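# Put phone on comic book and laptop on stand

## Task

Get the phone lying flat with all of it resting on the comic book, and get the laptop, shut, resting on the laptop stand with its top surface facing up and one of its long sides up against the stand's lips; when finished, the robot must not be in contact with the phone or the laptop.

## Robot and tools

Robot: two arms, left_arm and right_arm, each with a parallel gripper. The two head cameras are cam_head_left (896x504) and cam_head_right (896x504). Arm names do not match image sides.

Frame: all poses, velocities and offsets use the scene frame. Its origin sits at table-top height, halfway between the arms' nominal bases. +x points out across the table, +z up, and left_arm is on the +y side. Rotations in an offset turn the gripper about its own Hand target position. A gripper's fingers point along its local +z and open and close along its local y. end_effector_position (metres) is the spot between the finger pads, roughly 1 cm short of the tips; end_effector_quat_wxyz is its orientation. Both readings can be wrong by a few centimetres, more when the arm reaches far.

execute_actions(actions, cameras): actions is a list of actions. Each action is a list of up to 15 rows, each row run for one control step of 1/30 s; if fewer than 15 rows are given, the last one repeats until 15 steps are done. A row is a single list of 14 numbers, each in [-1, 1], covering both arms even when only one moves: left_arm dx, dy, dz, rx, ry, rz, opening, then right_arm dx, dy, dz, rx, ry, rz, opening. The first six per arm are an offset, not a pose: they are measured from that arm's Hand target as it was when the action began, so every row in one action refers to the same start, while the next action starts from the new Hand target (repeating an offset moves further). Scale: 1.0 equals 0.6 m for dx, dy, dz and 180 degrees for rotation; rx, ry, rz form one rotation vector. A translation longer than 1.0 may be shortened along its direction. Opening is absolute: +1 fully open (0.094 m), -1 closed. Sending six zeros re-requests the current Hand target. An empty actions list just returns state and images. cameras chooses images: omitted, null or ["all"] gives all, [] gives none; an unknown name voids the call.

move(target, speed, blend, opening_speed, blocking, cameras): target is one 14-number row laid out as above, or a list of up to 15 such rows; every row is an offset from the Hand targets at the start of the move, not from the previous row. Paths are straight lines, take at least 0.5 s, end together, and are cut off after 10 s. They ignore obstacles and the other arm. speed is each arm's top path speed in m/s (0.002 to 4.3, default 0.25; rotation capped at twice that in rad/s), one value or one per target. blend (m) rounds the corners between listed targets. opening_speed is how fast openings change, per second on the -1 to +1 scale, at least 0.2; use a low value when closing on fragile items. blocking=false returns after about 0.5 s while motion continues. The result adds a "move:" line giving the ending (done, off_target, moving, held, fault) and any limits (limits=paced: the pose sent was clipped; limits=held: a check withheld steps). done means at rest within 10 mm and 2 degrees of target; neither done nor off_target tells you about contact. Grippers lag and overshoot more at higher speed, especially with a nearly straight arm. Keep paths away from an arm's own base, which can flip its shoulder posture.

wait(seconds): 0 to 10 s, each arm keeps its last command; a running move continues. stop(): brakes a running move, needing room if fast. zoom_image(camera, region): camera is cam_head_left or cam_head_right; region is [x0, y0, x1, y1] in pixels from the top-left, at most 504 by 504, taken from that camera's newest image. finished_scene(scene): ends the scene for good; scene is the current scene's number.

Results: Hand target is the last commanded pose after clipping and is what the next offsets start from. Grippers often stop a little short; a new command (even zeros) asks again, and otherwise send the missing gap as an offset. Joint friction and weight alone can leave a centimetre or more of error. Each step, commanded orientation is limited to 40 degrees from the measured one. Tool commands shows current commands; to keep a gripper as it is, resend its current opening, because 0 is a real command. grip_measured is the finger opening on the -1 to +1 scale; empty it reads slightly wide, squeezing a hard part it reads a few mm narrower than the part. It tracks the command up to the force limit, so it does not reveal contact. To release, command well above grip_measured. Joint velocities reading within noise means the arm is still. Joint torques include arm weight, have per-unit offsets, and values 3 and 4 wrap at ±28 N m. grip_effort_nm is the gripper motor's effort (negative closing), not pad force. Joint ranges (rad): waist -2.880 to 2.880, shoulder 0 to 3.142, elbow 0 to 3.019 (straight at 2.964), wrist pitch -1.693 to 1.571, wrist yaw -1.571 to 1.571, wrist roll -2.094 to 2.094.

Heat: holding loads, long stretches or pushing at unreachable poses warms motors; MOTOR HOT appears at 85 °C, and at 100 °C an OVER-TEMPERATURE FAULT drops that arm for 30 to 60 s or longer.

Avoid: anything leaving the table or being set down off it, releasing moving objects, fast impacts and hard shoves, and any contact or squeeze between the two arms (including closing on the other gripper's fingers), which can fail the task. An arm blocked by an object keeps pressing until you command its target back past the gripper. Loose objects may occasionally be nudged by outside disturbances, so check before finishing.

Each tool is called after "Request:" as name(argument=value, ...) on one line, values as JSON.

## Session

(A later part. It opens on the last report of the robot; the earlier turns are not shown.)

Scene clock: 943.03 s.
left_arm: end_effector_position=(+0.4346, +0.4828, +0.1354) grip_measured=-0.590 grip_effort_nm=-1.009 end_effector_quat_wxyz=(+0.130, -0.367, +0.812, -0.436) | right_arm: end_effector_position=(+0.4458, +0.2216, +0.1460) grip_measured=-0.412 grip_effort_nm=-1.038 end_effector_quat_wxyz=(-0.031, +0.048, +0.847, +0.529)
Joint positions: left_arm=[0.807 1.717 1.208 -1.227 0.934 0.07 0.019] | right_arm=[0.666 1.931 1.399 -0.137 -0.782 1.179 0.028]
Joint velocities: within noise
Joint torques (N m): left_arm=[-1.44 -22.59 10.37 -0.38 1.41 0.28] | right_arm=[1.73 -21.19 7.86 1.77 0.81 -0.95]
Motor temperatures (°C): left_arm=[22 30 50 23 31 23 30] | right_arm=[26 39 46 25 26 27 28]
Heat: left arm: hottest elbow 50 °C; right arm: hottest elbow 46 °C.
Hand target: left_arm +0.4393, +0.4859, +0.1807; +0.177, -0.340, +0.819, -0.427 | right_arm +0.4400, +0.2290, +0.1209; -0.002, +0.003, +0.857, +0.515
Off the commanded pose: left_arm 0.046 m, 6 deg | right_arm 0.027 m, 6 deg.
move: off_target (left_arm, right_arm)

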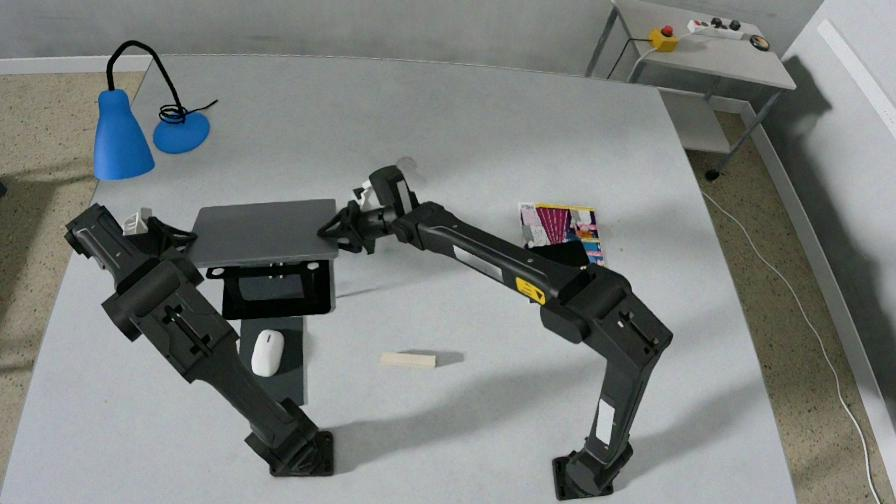

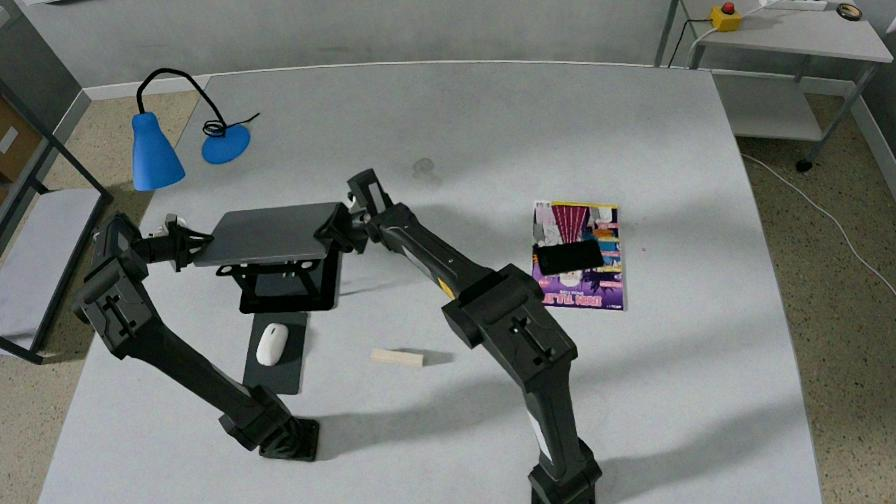

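Request:
move(target=[[0,0.0,-0.055,0,0,0,-0.95,0,0.0,-0.05,0,0,0,-0.95]], speed=0.05)

Request:
zoom_image(camera="cam_head_left", region=[130, 150, 430, 350])

Request:
zoom_image(camera="cam_head_right", region=[130, 150, 430, 350])

Scene clock: 950.50 s.
left_arm: end_effector_position=(+0.4345, +0.4835, +0.1180) grip_measured=-0.590 grip_effort_nm=-1.009 end_effector_quat_wxyz=(+0.145, -0.361, +0.814, -0.431) | right_arm: end_effector_position=(+0.4478, +0.2228, +0.1287) grip_measured=-0.413 grip_effort_nm=-1.033 end_effector_quat_wxyz=(-0.024, +0.044, +0.844, +0.534)
Joint positions: left_arm=[0.809 1.727 1.171 -1.146 0.937 0.069 0.019] | right_arm=[0.666 1.957 1.38 -0.07 -0.78 1.179 0.028]
Joint velocities: within noise
Joint torques (N m): left_arm=[-1.61 -20.13 9.92 -0.25 1.21 0.25] | right_arm=[1.61 -19.96 7.35 1.5 0.71 -0.96]
Motor temperatures (°C): left_arm=[22 29 48 23 31 24 30] | right_arm=[26 39 45 25 26 27 28]
Heat: left arm: hottest elbow 48 °C; right arm: hottest elbow 45 °C.
Hand target: left_arm +0.4392, +0.4858, +0.1476; +0.177, -0.340, +0.819, -0.427 | right_arm +0.4401, +0.2290, +0.0909; -0.001, +0.003, +0.857, +0.515
Off the commanded pose: left_arm 0.030 m, 5 deg | right_arm 0.039 m, 6 deg.
move: off_target (left_arm, right_arm)

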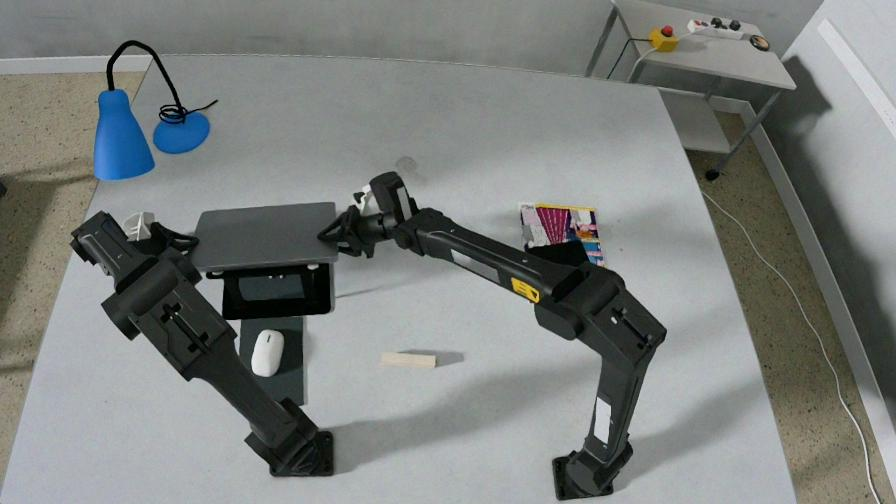

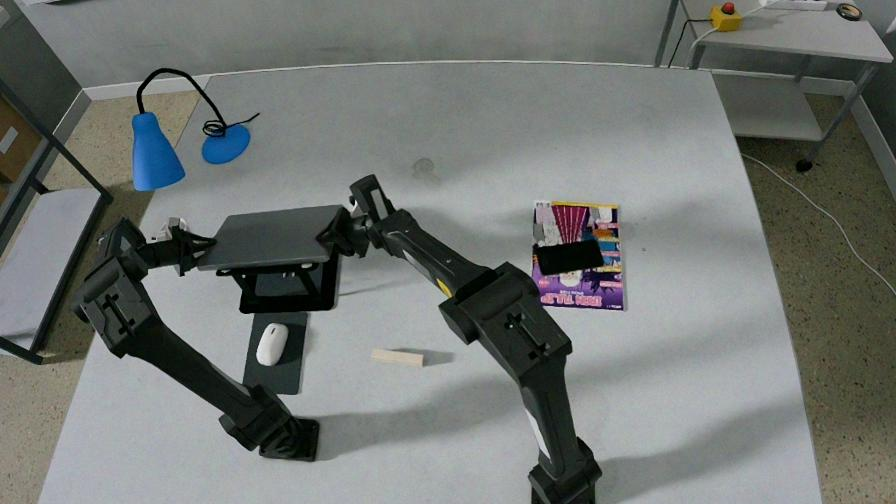

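Scaled by 1.680.

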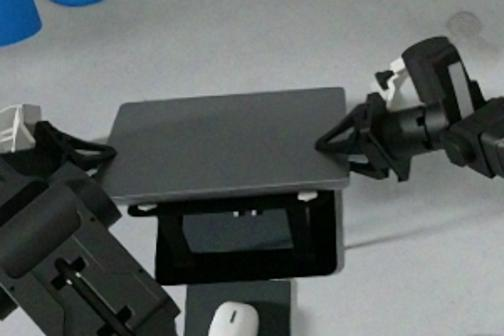

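Scaled by 1.680.

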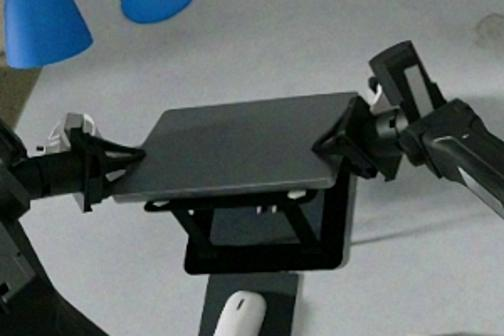

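Request:
move(target=[[-0.045,0.0,0.0,0,0,0,-0.95,-0.045,0.0,0.02,0,0,0,-0.95]], speed=0.05)

Request:
zoom_image(camera="cam_head_left", region=[150, 170, 390, 330])

Request:
zoom_image(camera="cam_head_right", region=[150, 170, 390, 330])

Scene clock: 957.33 s.
left_arm: end_effector_position=(+0.4162, +0.4833, +0.1104) grip_measured=-0.596 grip_effort_nm=-1.009 end_effector_quat_wxyz=(+0.139, -0.371, +0.807, -0.438) | right_arm: end_effector_position=(+0.4355, +0.2222, +0.1263) grip_measured=-0.419 grip_effort_nm=-1.038 end_effector_quat_wxyz=(-0.016, +0.048, +0.845, +0.533)
Joint positions: left_arm=[0.841 1.724 1.136 -1.167 0.942 0.103 0.019] | right_arm=[0.681 1.934 1.333 -0.031 -0.752 1.194 0.027]
Joint velocities: within noise
Joint torques (N m): left_arm=[-0.26 -22.01 8.54 -1.14 0.89 0.65] | right_arm=[2.61 -22.48 6 1.18 0.53 -0.88]
Motor temperatures (°C): left_arm=[22 29 47 23 31 24 30] | right_arm=[26 39 44 25 26 27 28]
Heat: left arm: hottest elbow 47 °C; right arm: hottest elbow 44 °C.
Hand target: left_arm +0.4122, +0.4860, +0.1477; +0.177, -0.340, +0.819, -0.427 | right_arm +0.4131, +0.2288, +0.1028; -0.002, +0.003, +0.857, +0.515
Off the commanded pose: left_arm 0.038 m, 6 deg | right_arm 0.033 m, 6 deg.
move: off_target (left_arm, right_arm)

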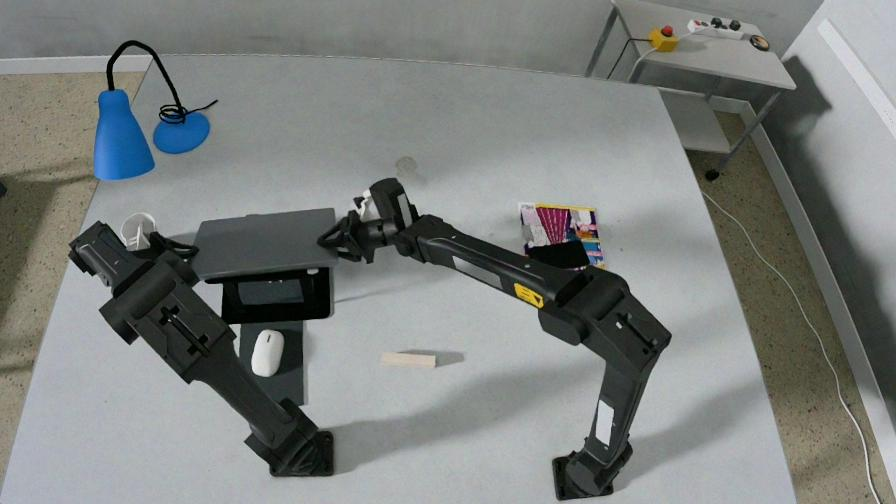

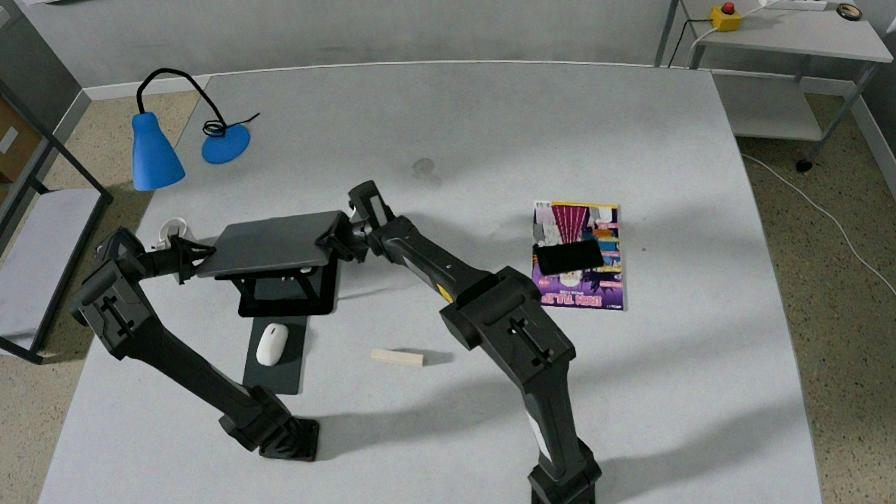

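Scaled by 2.100.

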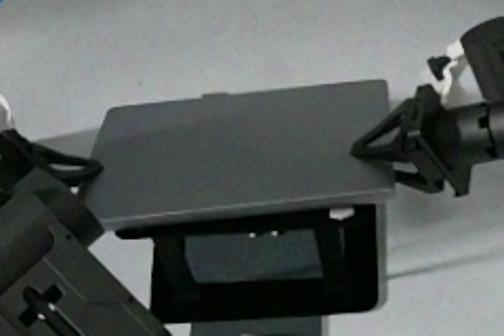

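Scaled by 2.100.

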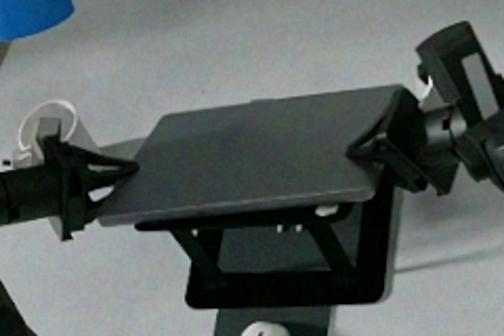

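Request:
move(target=[[0.0,0.0,0.0,0,0,0,-0.95,-0.035,0.0,0.0,0,0,0,-0.95],[0.0,0.0,-0.035,0,0,0,-0.95,-0.035,0.0,-0.04,0,0,0,-0.95]], speed=0.05)

Request:
zoom_image(camera="cam_head_left", region=[150, 170, 390, 330])

Request:
zoom_image(camera="cam_head_right", region=[150, 170, 390, 330])

Scene clock: 963.43 s.
left_arm: end_effector_position=(+0.4133, +0.4815, +0.1083) grip_measured=-0.600 grip_effort_nm=-1.009 end_effector_quat_wxyz=(+0.143, -0.365, +0.808, -0.440) | right_arm: end_effector_position=(+0.4237, +0.2203, +0.1250) grip_measured=-0.424 grip_effort_nm=-1.038 end_effector_quat_wxyz=(-0.004, +0.057, +0.838, +0.543)
Joint positions: left_arm=[0.845 1.722 1.123 -1.161 0.949 0.122 0.019] | right_arm=[0.696 1.909 1.266 0.065 -0.721 1.239 0.027]
Joint velocities: within noise
Joint torques (N m): left_arm=[-0.67 -19.08 7.73 0.36 0.62 0.51] | right_arm=[3.25 -19.43 5.31 1.01 0.04 -1.1]
Motor temperatures (°C): left_arm=[22 30 46 23 31 24 30] | right_arm=[26 39 44 25 26 27 28]
Heat: left arm: hottest elbow 46 °C; right arm: hottest elbow 44 °C.
Hand target: left_arm +0.4122, +0.4860, +0.1266; +0.177, -0.340, +0.819, -0.427 | right_arm +0.3920, +0.2290, +0.0787; -0.002, +0.003, +0.857, +0.515
Off the commanded pose: left_arm 0.019 m, 5 deg | right_arm 0.057 m, 7 deg.
move: off_target (left_arm, right_arm)

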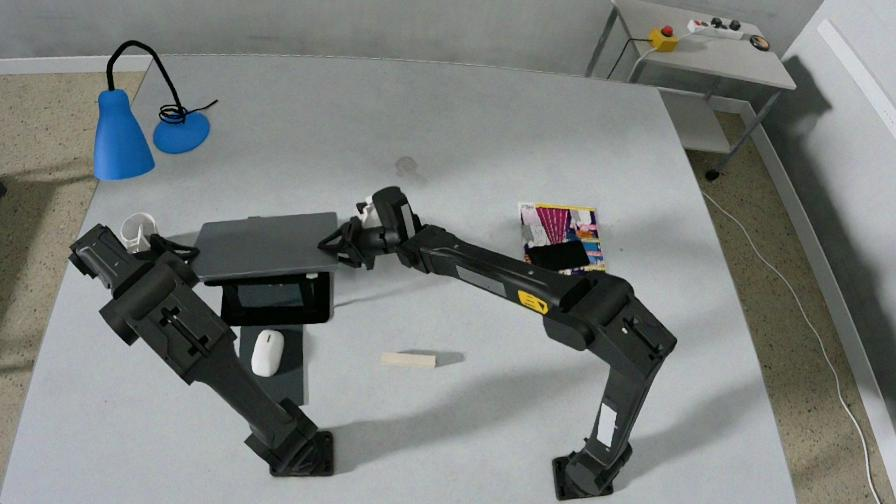

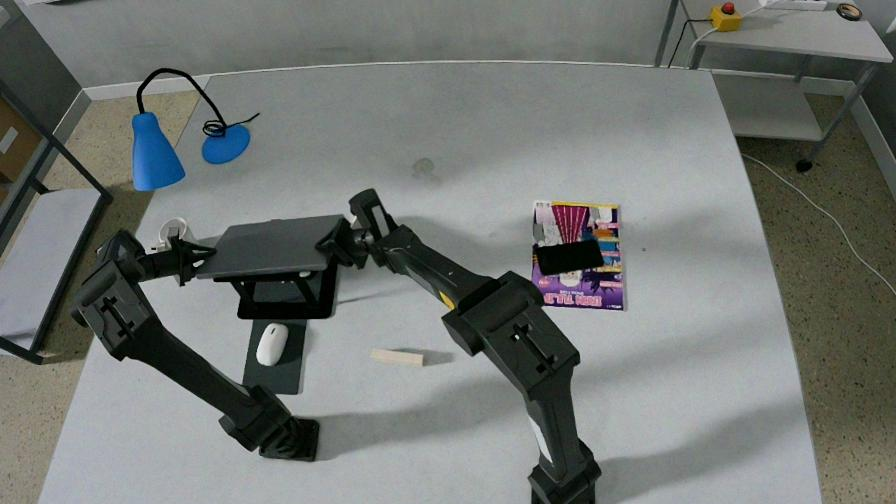

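Scaled by 2.100.

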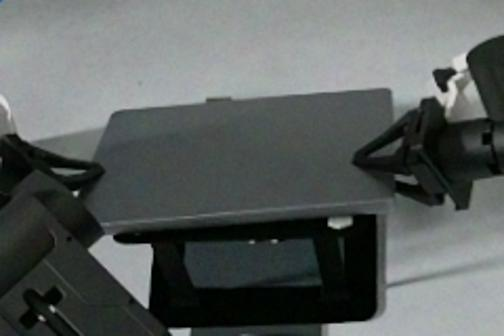

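Scaled by 2.100.

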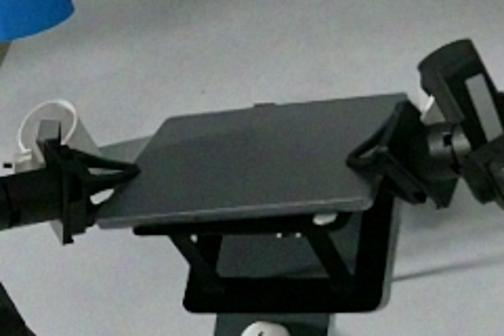

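Request:
move(target=[[0.0,0.0,-0.0,0,0,0,-0.95,0.05,-0.015,0.065,0,0,0,-0.42],[0.0,0.0,-0.0,0,0,0,-0.95,0.05,-0.015,0.065,0,0,0,-0.15]], speed=0.05, opening_speed=0.3)

Request:
zoom_image(camera="cam_head_left", region=[150, 170, 390, 330])

Request:
zoom_image(camera="cam_head_right", region=[150, 170, 390, 330])

Scene clock: 978.43 s.
left_arm: end_effector_position=(+0.4119, +0.4803, +0.1064) grip_measured=-0.614 grip_effort_nm=-1.009 end_effector_quat_wxyz=(+0.141, -0.367, +0.807, -0.440) | right_arm: end_effector_position=(+0.4202, +0.2152, +0.1169) grip_measured=-0.151 grip_effort_nm=0.061 end_effector_quat_wxyz=(-0.001, +0.008, +0.856, +0.516)
Joint positions: left_arm=[0.845 1.722 1.118 -1.16 0.946 0.119 0.018] | right_arm=[0.689 1.914 1.3 -0.072 -0.741 1.078 0.04]
Joint velocities: within noise
Joint torques (N m): left_arm=[-0.62 -18.49 8.21 0.06 0.75 0.56] | right_arm=[0.62 -21.95 9.7 0.75 -0.3 0.03]
Motor temperatures (°C): left_arm=[22 29 45 23 30 24 30] | right_arm=[26 41 43 25 25 27 28]
Heat: left arm: hottest elbow 45 °C; right arm: hottest elbow 43 °C.
Hand target: left_arm +0.4122, +0.4859, +0.1266; +0.177, -0.340, +0.819, -0.427 | right_arm +0.4221, +0.2198, +0.1179; -0.001, +0.003, +0.857, +0.515
Off the commanded pose: left_arm 0.021 m, 6 deg | right_arm 0.005 m, 1 deg.
move: off_target (left_arm); target 2's new opening was sent with right_arm's hand 0.009 m and 7 deg from that target

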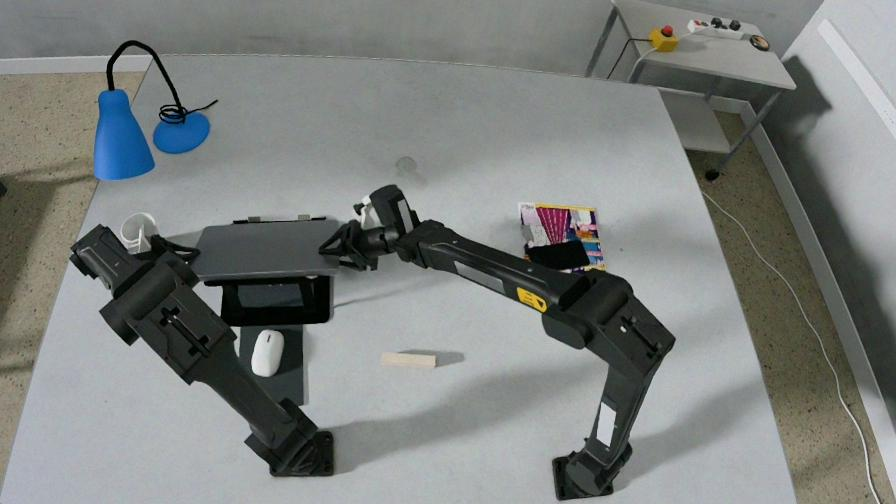

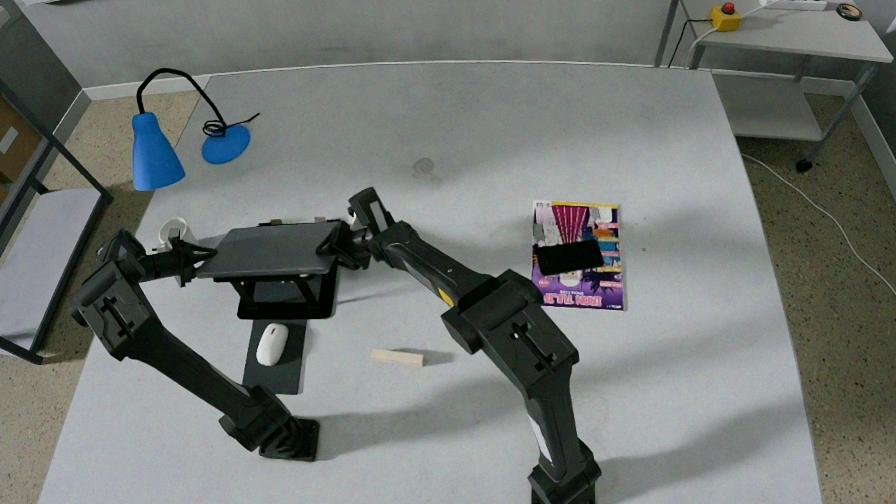

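Scaled by 2.100.

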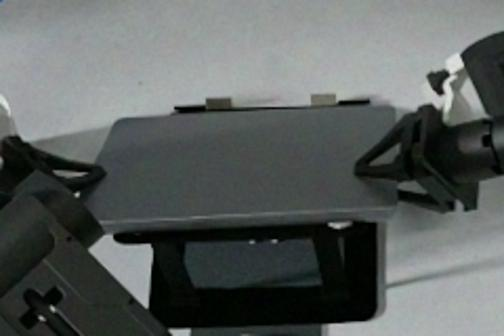

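Scaled by 2.100.

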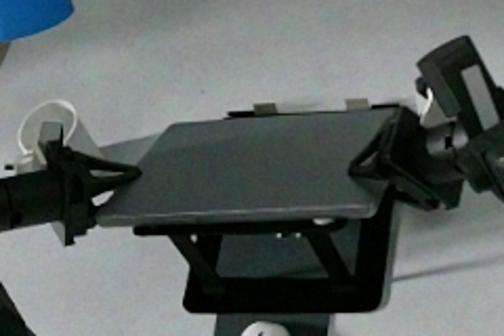

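Request:
move(target=[[0.0,0.0,-0.0,0,0,0,-0.95,0.0,-0.04,0.0,0,0,0,-0.15],[0.0,0.0,-0.0,0,0,0,-0.95,0.0,-0.13,0.0,0,0,0,-0.15]], speed=0.05)

Request:
zoom_image(camera="cam_head_left", region=[150, 170, 390, 330])

Request:
zoom_image(camera="cam_head_right", region=[150, 170, 390, 330])

Scene clock: 984.30 s.
left_arm: end_effector_position=(+0.4119, +0.4803, +0.1064) grip_measured=-0.615 grip_effort_nm=-1.009 end_effector_quat_wxyz=(+0.140, -0.368, +0.807, -0.440) | right_arm: end_effector_position=(+0.4231, +0.1504, +0.1162) grip_measured=-0.151 grip_effort_nm=0.056 end_effector_quat_wxyz=(-0.002, +0.000, +0.856, +0.517)
Joint positions: left_arm=[0.845 1.722 1.118 -1.16 0.946 0.118 0.018] | right_arm=[0.593 1.841 1.194 -0.108 -0.823 0.971 0.04]
Joint velocities: within noise
Joint torques (N m): left_arm=[-0.85 -19.25 8.14 0.29 0.74 0.55] | right_arm=[-0.26 -22.42 6.9 0.79 -0.35 -0.04]
Motor temperatures (°C): left_arm=[22 29 44 23 30 24 30] | right_arm=[26 41 44 25 25 26 27]
Heat: left arm: hottest elbow 44 °C; right arm: hottest elbow 44 °C.
Hand target: left_arm +0.4122, +0.4859, +0.1266; +0.177, -0.340, +0.819, -0.427 | right_arm +0.4221, +0.1419, +0.1178; -0.002, +0.003, +0.857, +0.515
Off the commanded pose: left_arm 0.021 m, 6 deg | right_arm 0.009 m, 0 deg.
move: off_target (left_arm)

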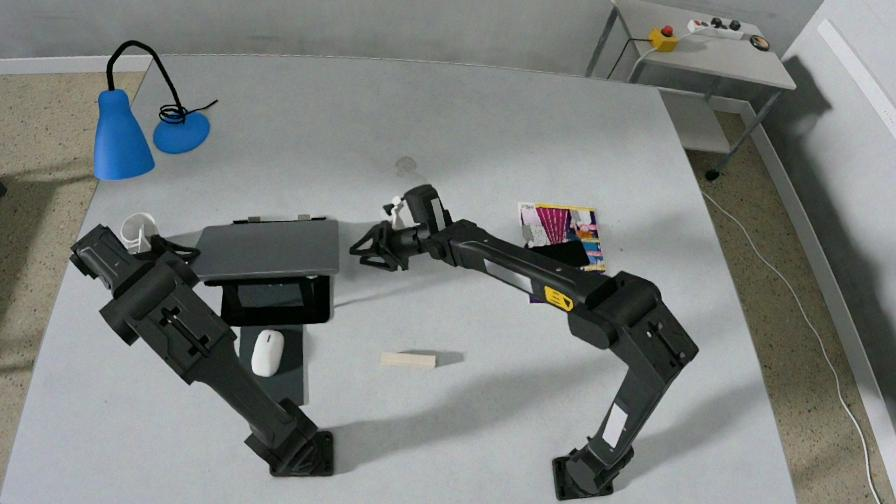

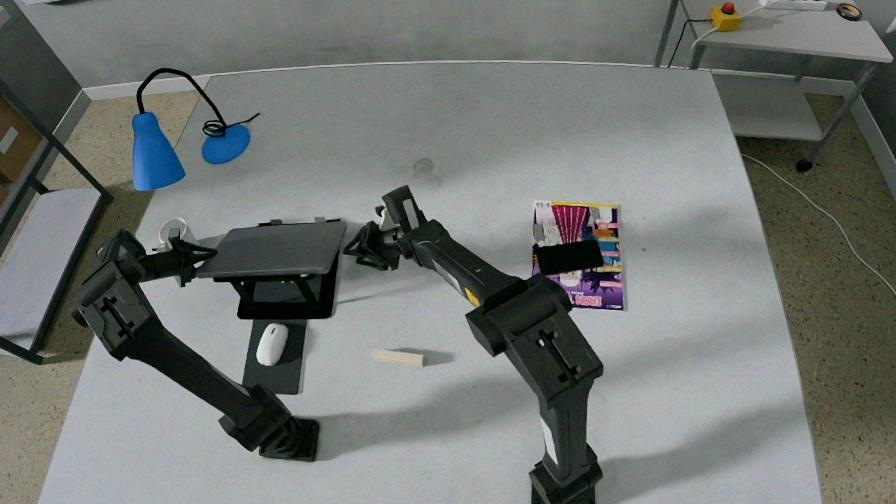

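Scaled by 2.100.

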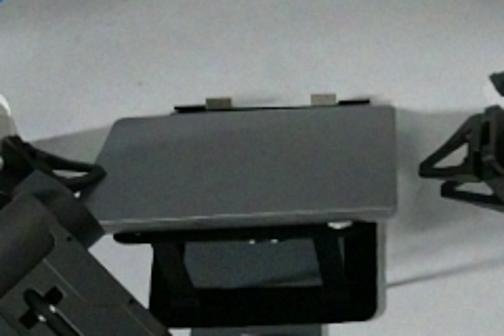

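Scaled by 2.100.

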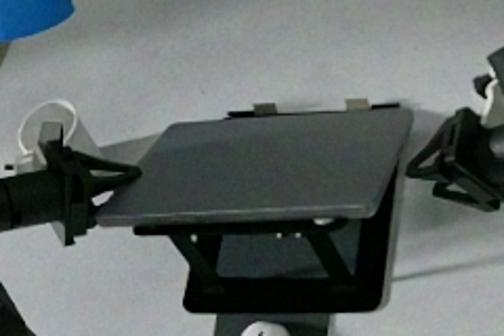

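Request:
move(target=[[0.0,-0.005,-0.03,0,0,0,-0.95,0,-0.1,0.05,0,0,0,-0.15],[0.0,-0.005,-0.03,0,0,0,-0.2,0,-0.1,0.05,0,0,0,-0.15],[0.0,-0.005,-0.03,0,0,0,-0.2,0,-0.1,0.05,0,0,0,-0.15]], speed=0.06, opening_speed=0.3)

Request:
zoom_image(camera="cam_head_left", region=[110, 170, 350, 330])

Request:
zoom_image(camera="cam_head_right", region=[150, 170, 390, 330])

Scene clock: 998.47 s.
left_arm: end_effector_position=(+0.4150, +0.4823, +0.1036) grip_measured=-0.202 grip_effort_nm=0.129 end_effector_quat_wxyz=(+0.166, -0.346, +0.816, -0.433) | right_arm: end_effector_position=(+0.4244, +0.0899, +0.1483) grip_measured=-0.151 grip_effort_nm=0.056 end_effector_quat_wxyz=(-0.001, -0.001, +0.856, +0.517)
Joint positions: left_arm=[0.845 1.719 1.104 -1.109 0.957 0.152 0.037] | right_arm=[0.495 1.728 1.144 -0.25 -0.891 0.862 0.04]
Joint velocities: within noise
Joint torques (N m): left_arm=[-1.49 -16.85 7.09 0.32 0.41 0.18] | right_arm=[-0.38 -20.48 7.12 0.76 -0.38 0.03]
Motor temperatures (°C): left_arm=[22 29 43 23 30 24 30] | right_arm=[26 40 42 25 25 26 27]
Heat: left arm: hottest elbow 43 °C; right arm: hottest elbow 42 °C.
Hand target: left_arm +0.4122, +0.4829, +0.1086; +0.177, -0.340, +0.819, -0.427 | right_arm +0.4221, +0.0818, +0.1478; -0.002, +0.003, +0.857, +0.515
Off the commanded pose: left_arm 0.006 m, 2 deg | right_arm 0.008 m, 1 deg.
move: done; target 2's new opening was sent with left_arm's hand 0.005 m and 5 deg from that target

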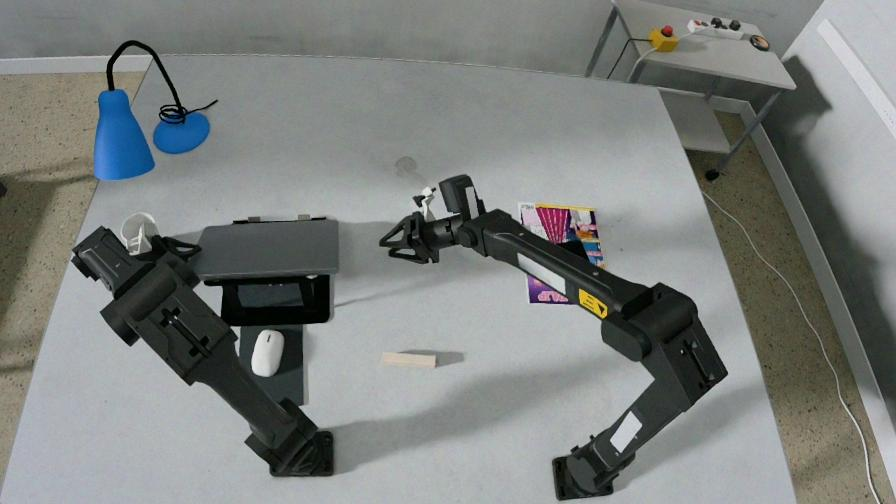

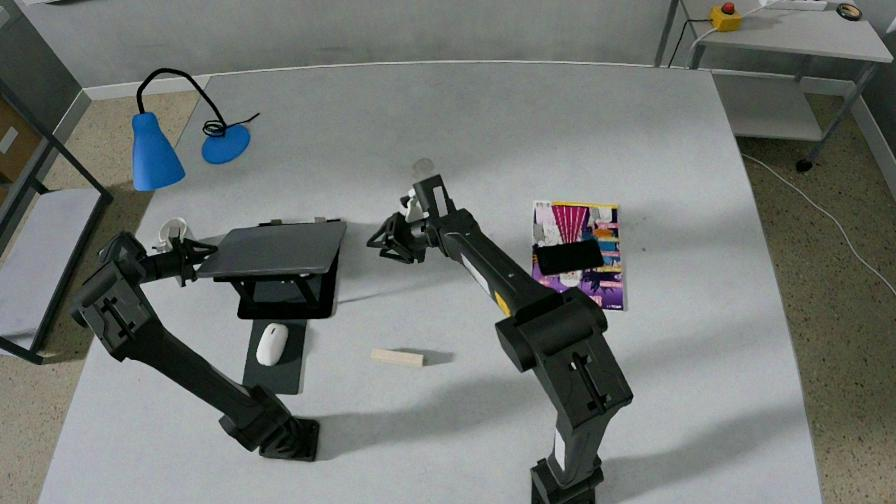

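Scaled by 2.100.

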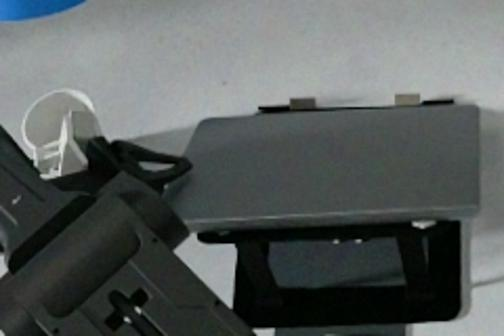

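Scaled by 2.100.

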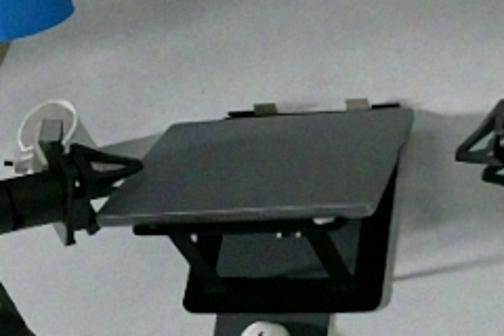

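Request:
move(target=[[-0.05,0.03,0.0,0,0,0,-0.2,0,0.0,0.0,0,0,0,-0.15],[-0.13,0.08,0.02,0,0,0,-0.2,0,0,0.0,0,0,0,-0.15]], speed=0.08)

Request:
zoom_image(camera="cam_head_left", region=[110, 170, 350, 330])

Request:
zoom_image(camera="cam_head_right", region=[150, 170, 390, 330])

Scene clock: 1005.07 s.
left_arm: end_effector_position=(+0.3285, +0.5169, +0.1109) grip_measured=-0.201 grip_effort_nm=0.081 end_effector_quat_wxyz=(+0.165, -0.348, +0.813, -0.436) | right_arm: end_effector_position=(+0.4244, +0.0899, +0.1483) grip_measured=-0.151 grip_effort_nm=0.061 end_effector_quat_wxyz=(-0.001, -0.001, +0.856, +0.517)
Joint positions: left_arm=[1.056 1.718 1.104 -1.386 0.901 0.486 0.038] | right_arm=[0.495 1.728 1.144 -0.25 -0.891 0.862 0.04]
Joint velocities: within noise
Joint torques (N m): left_arm=[-1.08 -14.97 11.49 -0.81 0.4 0.14] | right_arm=[-0.21 -20.42 7.13 0.75 -0.39 0.03]
Motor temperatures (°C): left_arm=[22 29 42 23 29 24 30] | right_arm=[26 40 42 25 25 26 27]
Heat: left arm: hottest elbow 42 °C; right arm: hottest elbow 42 °C.
Hand target: left_arm +0.3343, +0.5309, +0.1207; +0.177, -0.340, +0.819, -0.427 | right_arm +0.4221, +0.0818, +0.1478; -0.002, +0.003, +0.857, +0.515
Off the commanded pose: left_arm 0.018 m, 2 deg | right_arm 0.008 m, 1 deg.
move: off_target (left_arm)

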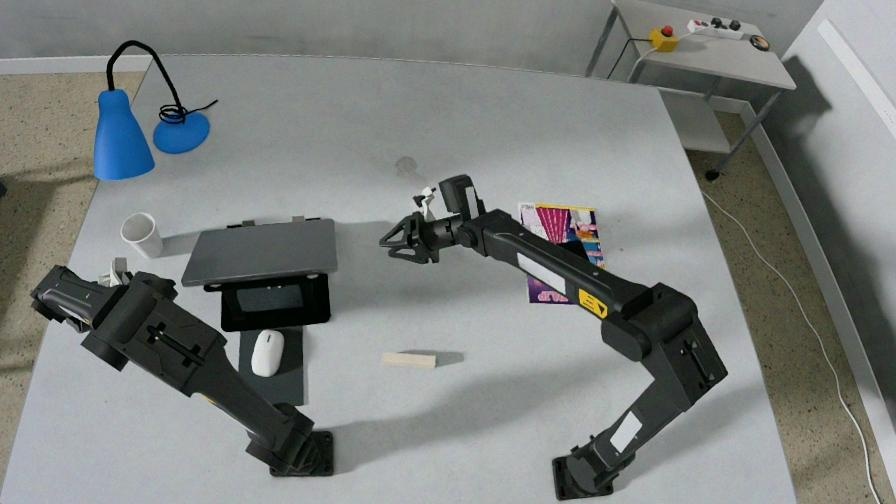

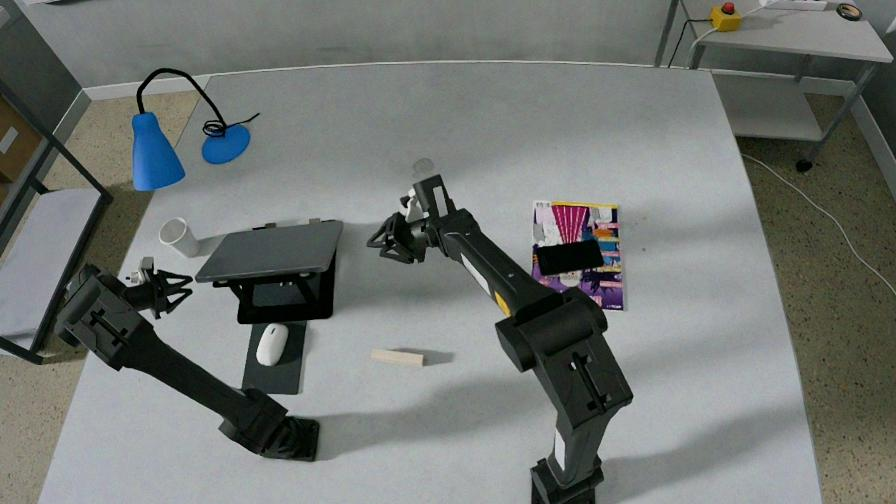

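Scaled by 2.100.

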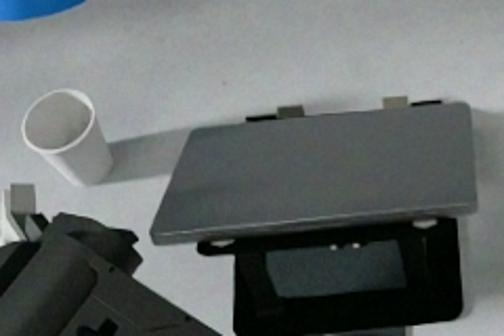

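Scaled by 2.100.

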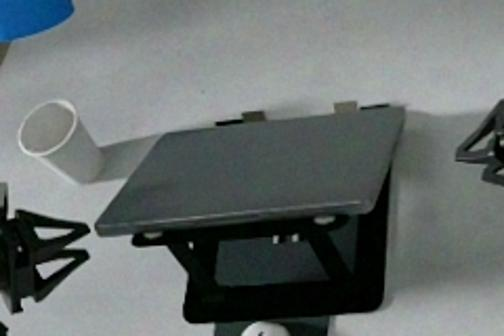

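Request:
zoom_image(camera="cam_head_left", region=[215, 200, 345, 270])

Request:
zoom_image(camera="cam_head_right", region=[235, 200, 365, 270])

Scaled by 3.877.

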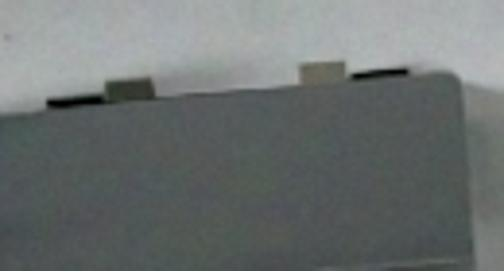

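Scaled by 3.877.

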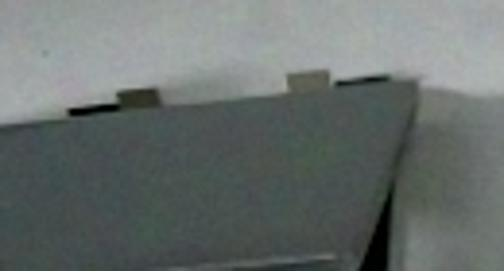

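Request:
move(target=[[-0.06,0.05,0.06,0,0,0,-0.2,0,0.0,0.0,0,0,0,-0.15],[-0.124,-0.285,0.2,0.37,-0.185,-0.049,-1,0,0,0.0,0,0,0,-0.15],[-0.057,-0.288,0.032,0.37,-0.185,-0.049,-1,0,0,0.0,0,0,0,-0.15]], speed=0.2)

Request:
zoom_image(camera="cam_head_left", region=[170, 190, 370, 330])

Request:
zoom_image(camera="cam_head_right", region=[170, 190, 370, 330])

Scene clock: 1022.30 s.
left_arm: end_effector_position=(+0.2981, +0.3616, +0.1448) grip_measured=-0.981 grip_effort_nm=-1.004 end_effector_quat_wxyz=(+0.515, -0.001, +0.857, +0.005) | right_arm: end_effector_position=(+0.4244, +0.0899, +0.1483) grip_measured=-0.151 grip_effort_nm=0.061 end_effector_quat_wxyz=(-0.001, -0.001, +0.856, +0.517)
Joint positions: left_arm=[0.767 0.593 0.25 -0.301 0.674 0.447 0.001] | right_arm=[0.495 1.728 1.144 -0.25 -0.891 0.862 0.04]
Joint velocities: within noise
Joint torques (N m): left_arm=[-2.9 0.03 10.03 2.32 0.13 -0.05] | right_arm=[-0.32 -20.48 7.12 0.77 -0.39 0.02]
Motor temperatures (°C): left_arm=[22 29 42 24 29 24 29] | right_arm=[26 40 42 25 25 25 27]
Heat: left arm: hottest elbow 42 °C; right arm: hottest elbow 42 °C.
Hand target: left_arm +0.3000, +0.3581, +0.1399; +0.515, +0.000, +0.857, -0.001 | right_arm +0.4221, +0.0818, +0.1478; -0.002, +0.003, +0.857, +0.515
Off the commanded pose: left_arm 0.006 m, 1 deg | right_arm 0.008 m, 1 deg.
move: done

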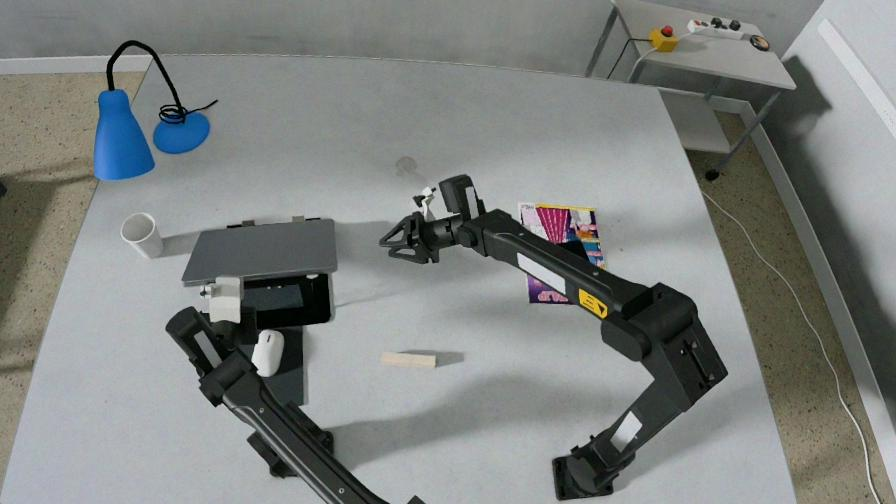

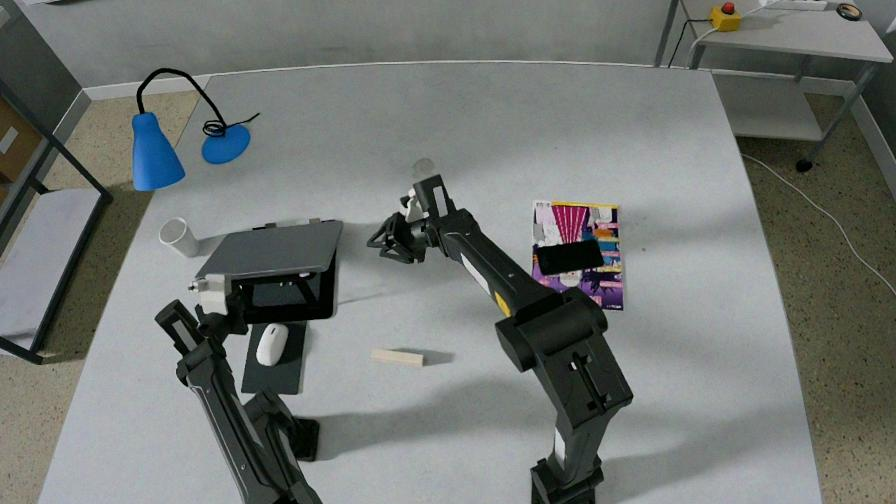

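Scaled by 2.520.

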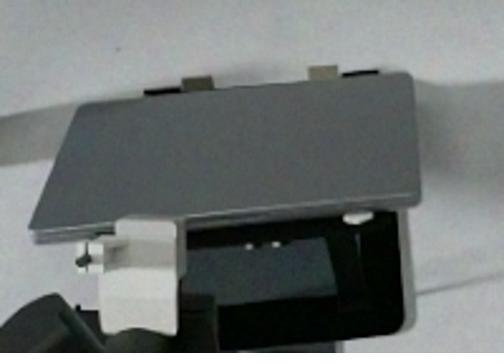

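Scaled by 2.520.

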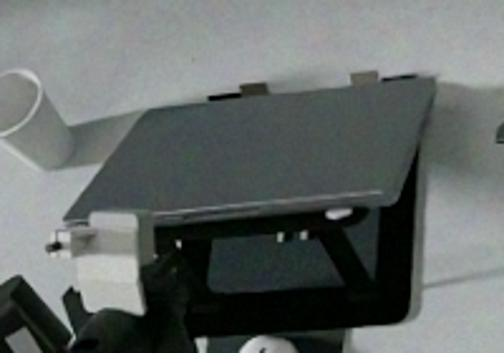

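Request:
move(target=[[0.0,-0.058,-0.028,0,0,0,-1,0,0.0,0.0,0,0,0,-0.15],[0.06,-0.058,-0.028,0,0,0,-1,0,0,0.0,0,0,0,-0.15]], speed=0.06)

Request:
zoom_image(camera="cam_head_left", region=[170, 190, 370, 330])

Request:
zoom_image(camera="cam_head_right", region=[170, 190, 370, 330])

Scene clock: 1032.00 s.
left_arm: end_effector_position=(+0.3248, +0.3222, +0.1090) grip_measured=-0.981 grip_effort_nm=-1.004 end_effector_quat_wxyz=(+0.501, -0.005, +0.865, -0.003) | right_arm: end_effector_position=(+0.4244, +0.0899, +0.1483) grip_measured=-0.151 grip_effort_nm=0.061 end_effector_quat_wxyz=(-0.001, -0.001, +0.856, +0.517)
Joint positions: left_arm=[0.475 0.679 0.17 -0.07 0.432 0.255 0.001] | right_arm=[0.495 1.728 1.144 -0.25 -0.891 0.862 0.04]
Joint velocities: within noise
Joint torques (N m): left_arm=[-2.08 -0.91 12.66 2.41 0.07 -0.08] | right_arm=[-0.38 -20.42 7.09 0.76 -0.39 0.02]
Motor temperatures (°C): left_arm=[22 28 42 24 29 24 30] | right_arm=[26 40 41 25 25 25 26]
Heat: left arm: hottest elbow 42 °C; right arm: hottest elbow 41 °C.
Hand target: left_arm +0.3360, +0.3234, +0.1231; +0.515, +0.000, +0.857, -0.001 | right_arm +0.4221, +0.0818, +0.1478; -0.002, +0.003, +0.857, +0.515
Off the commanded pose: left_arm 0.018 m, 2 deg | right_arm 0.008 m, 1 deg.
move: off_target (left_arm)

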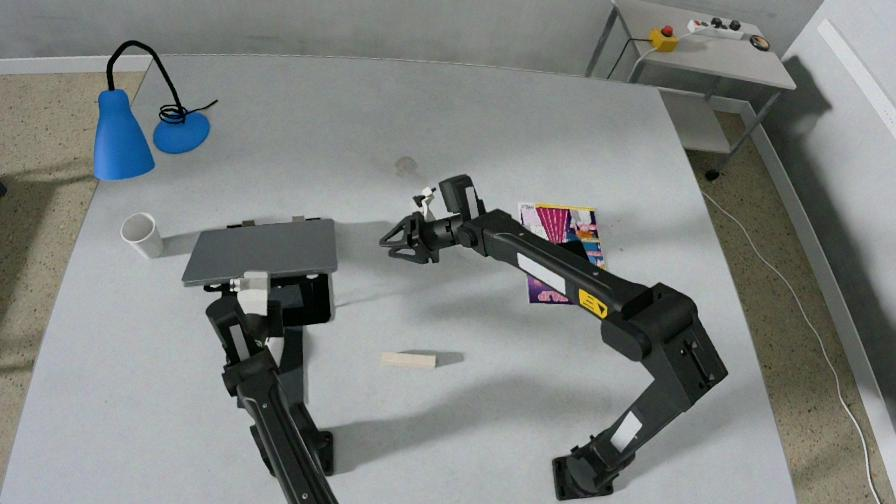

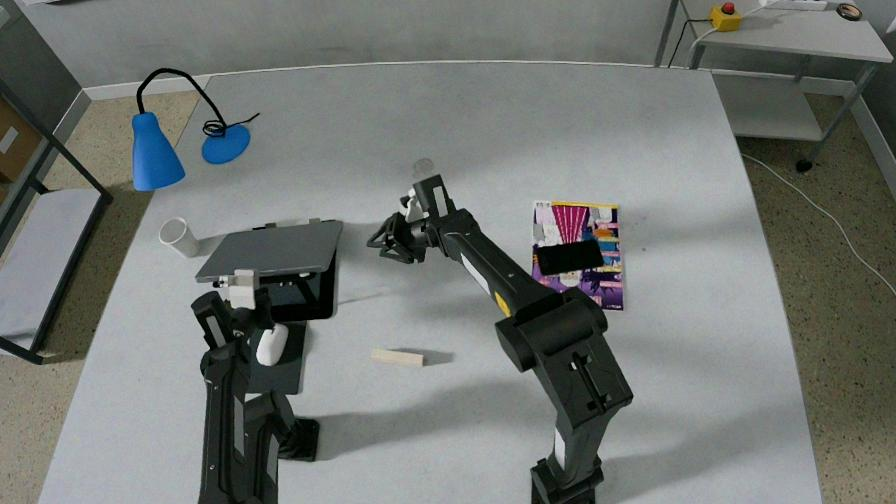

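Scaled by 2.520.

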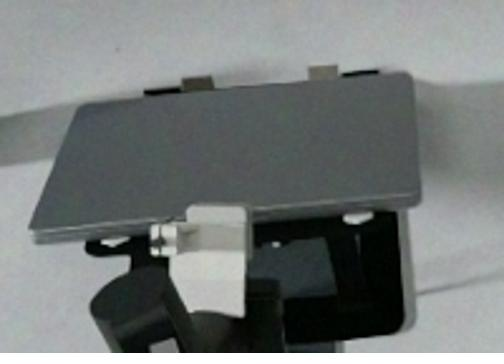

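Scaled by 2.520.

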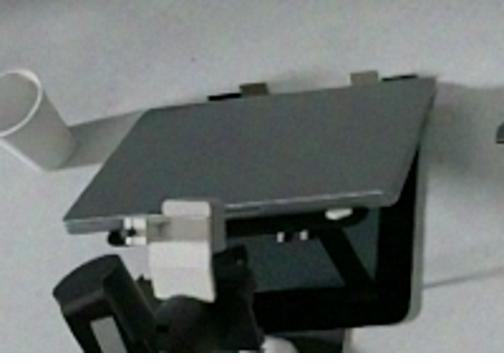

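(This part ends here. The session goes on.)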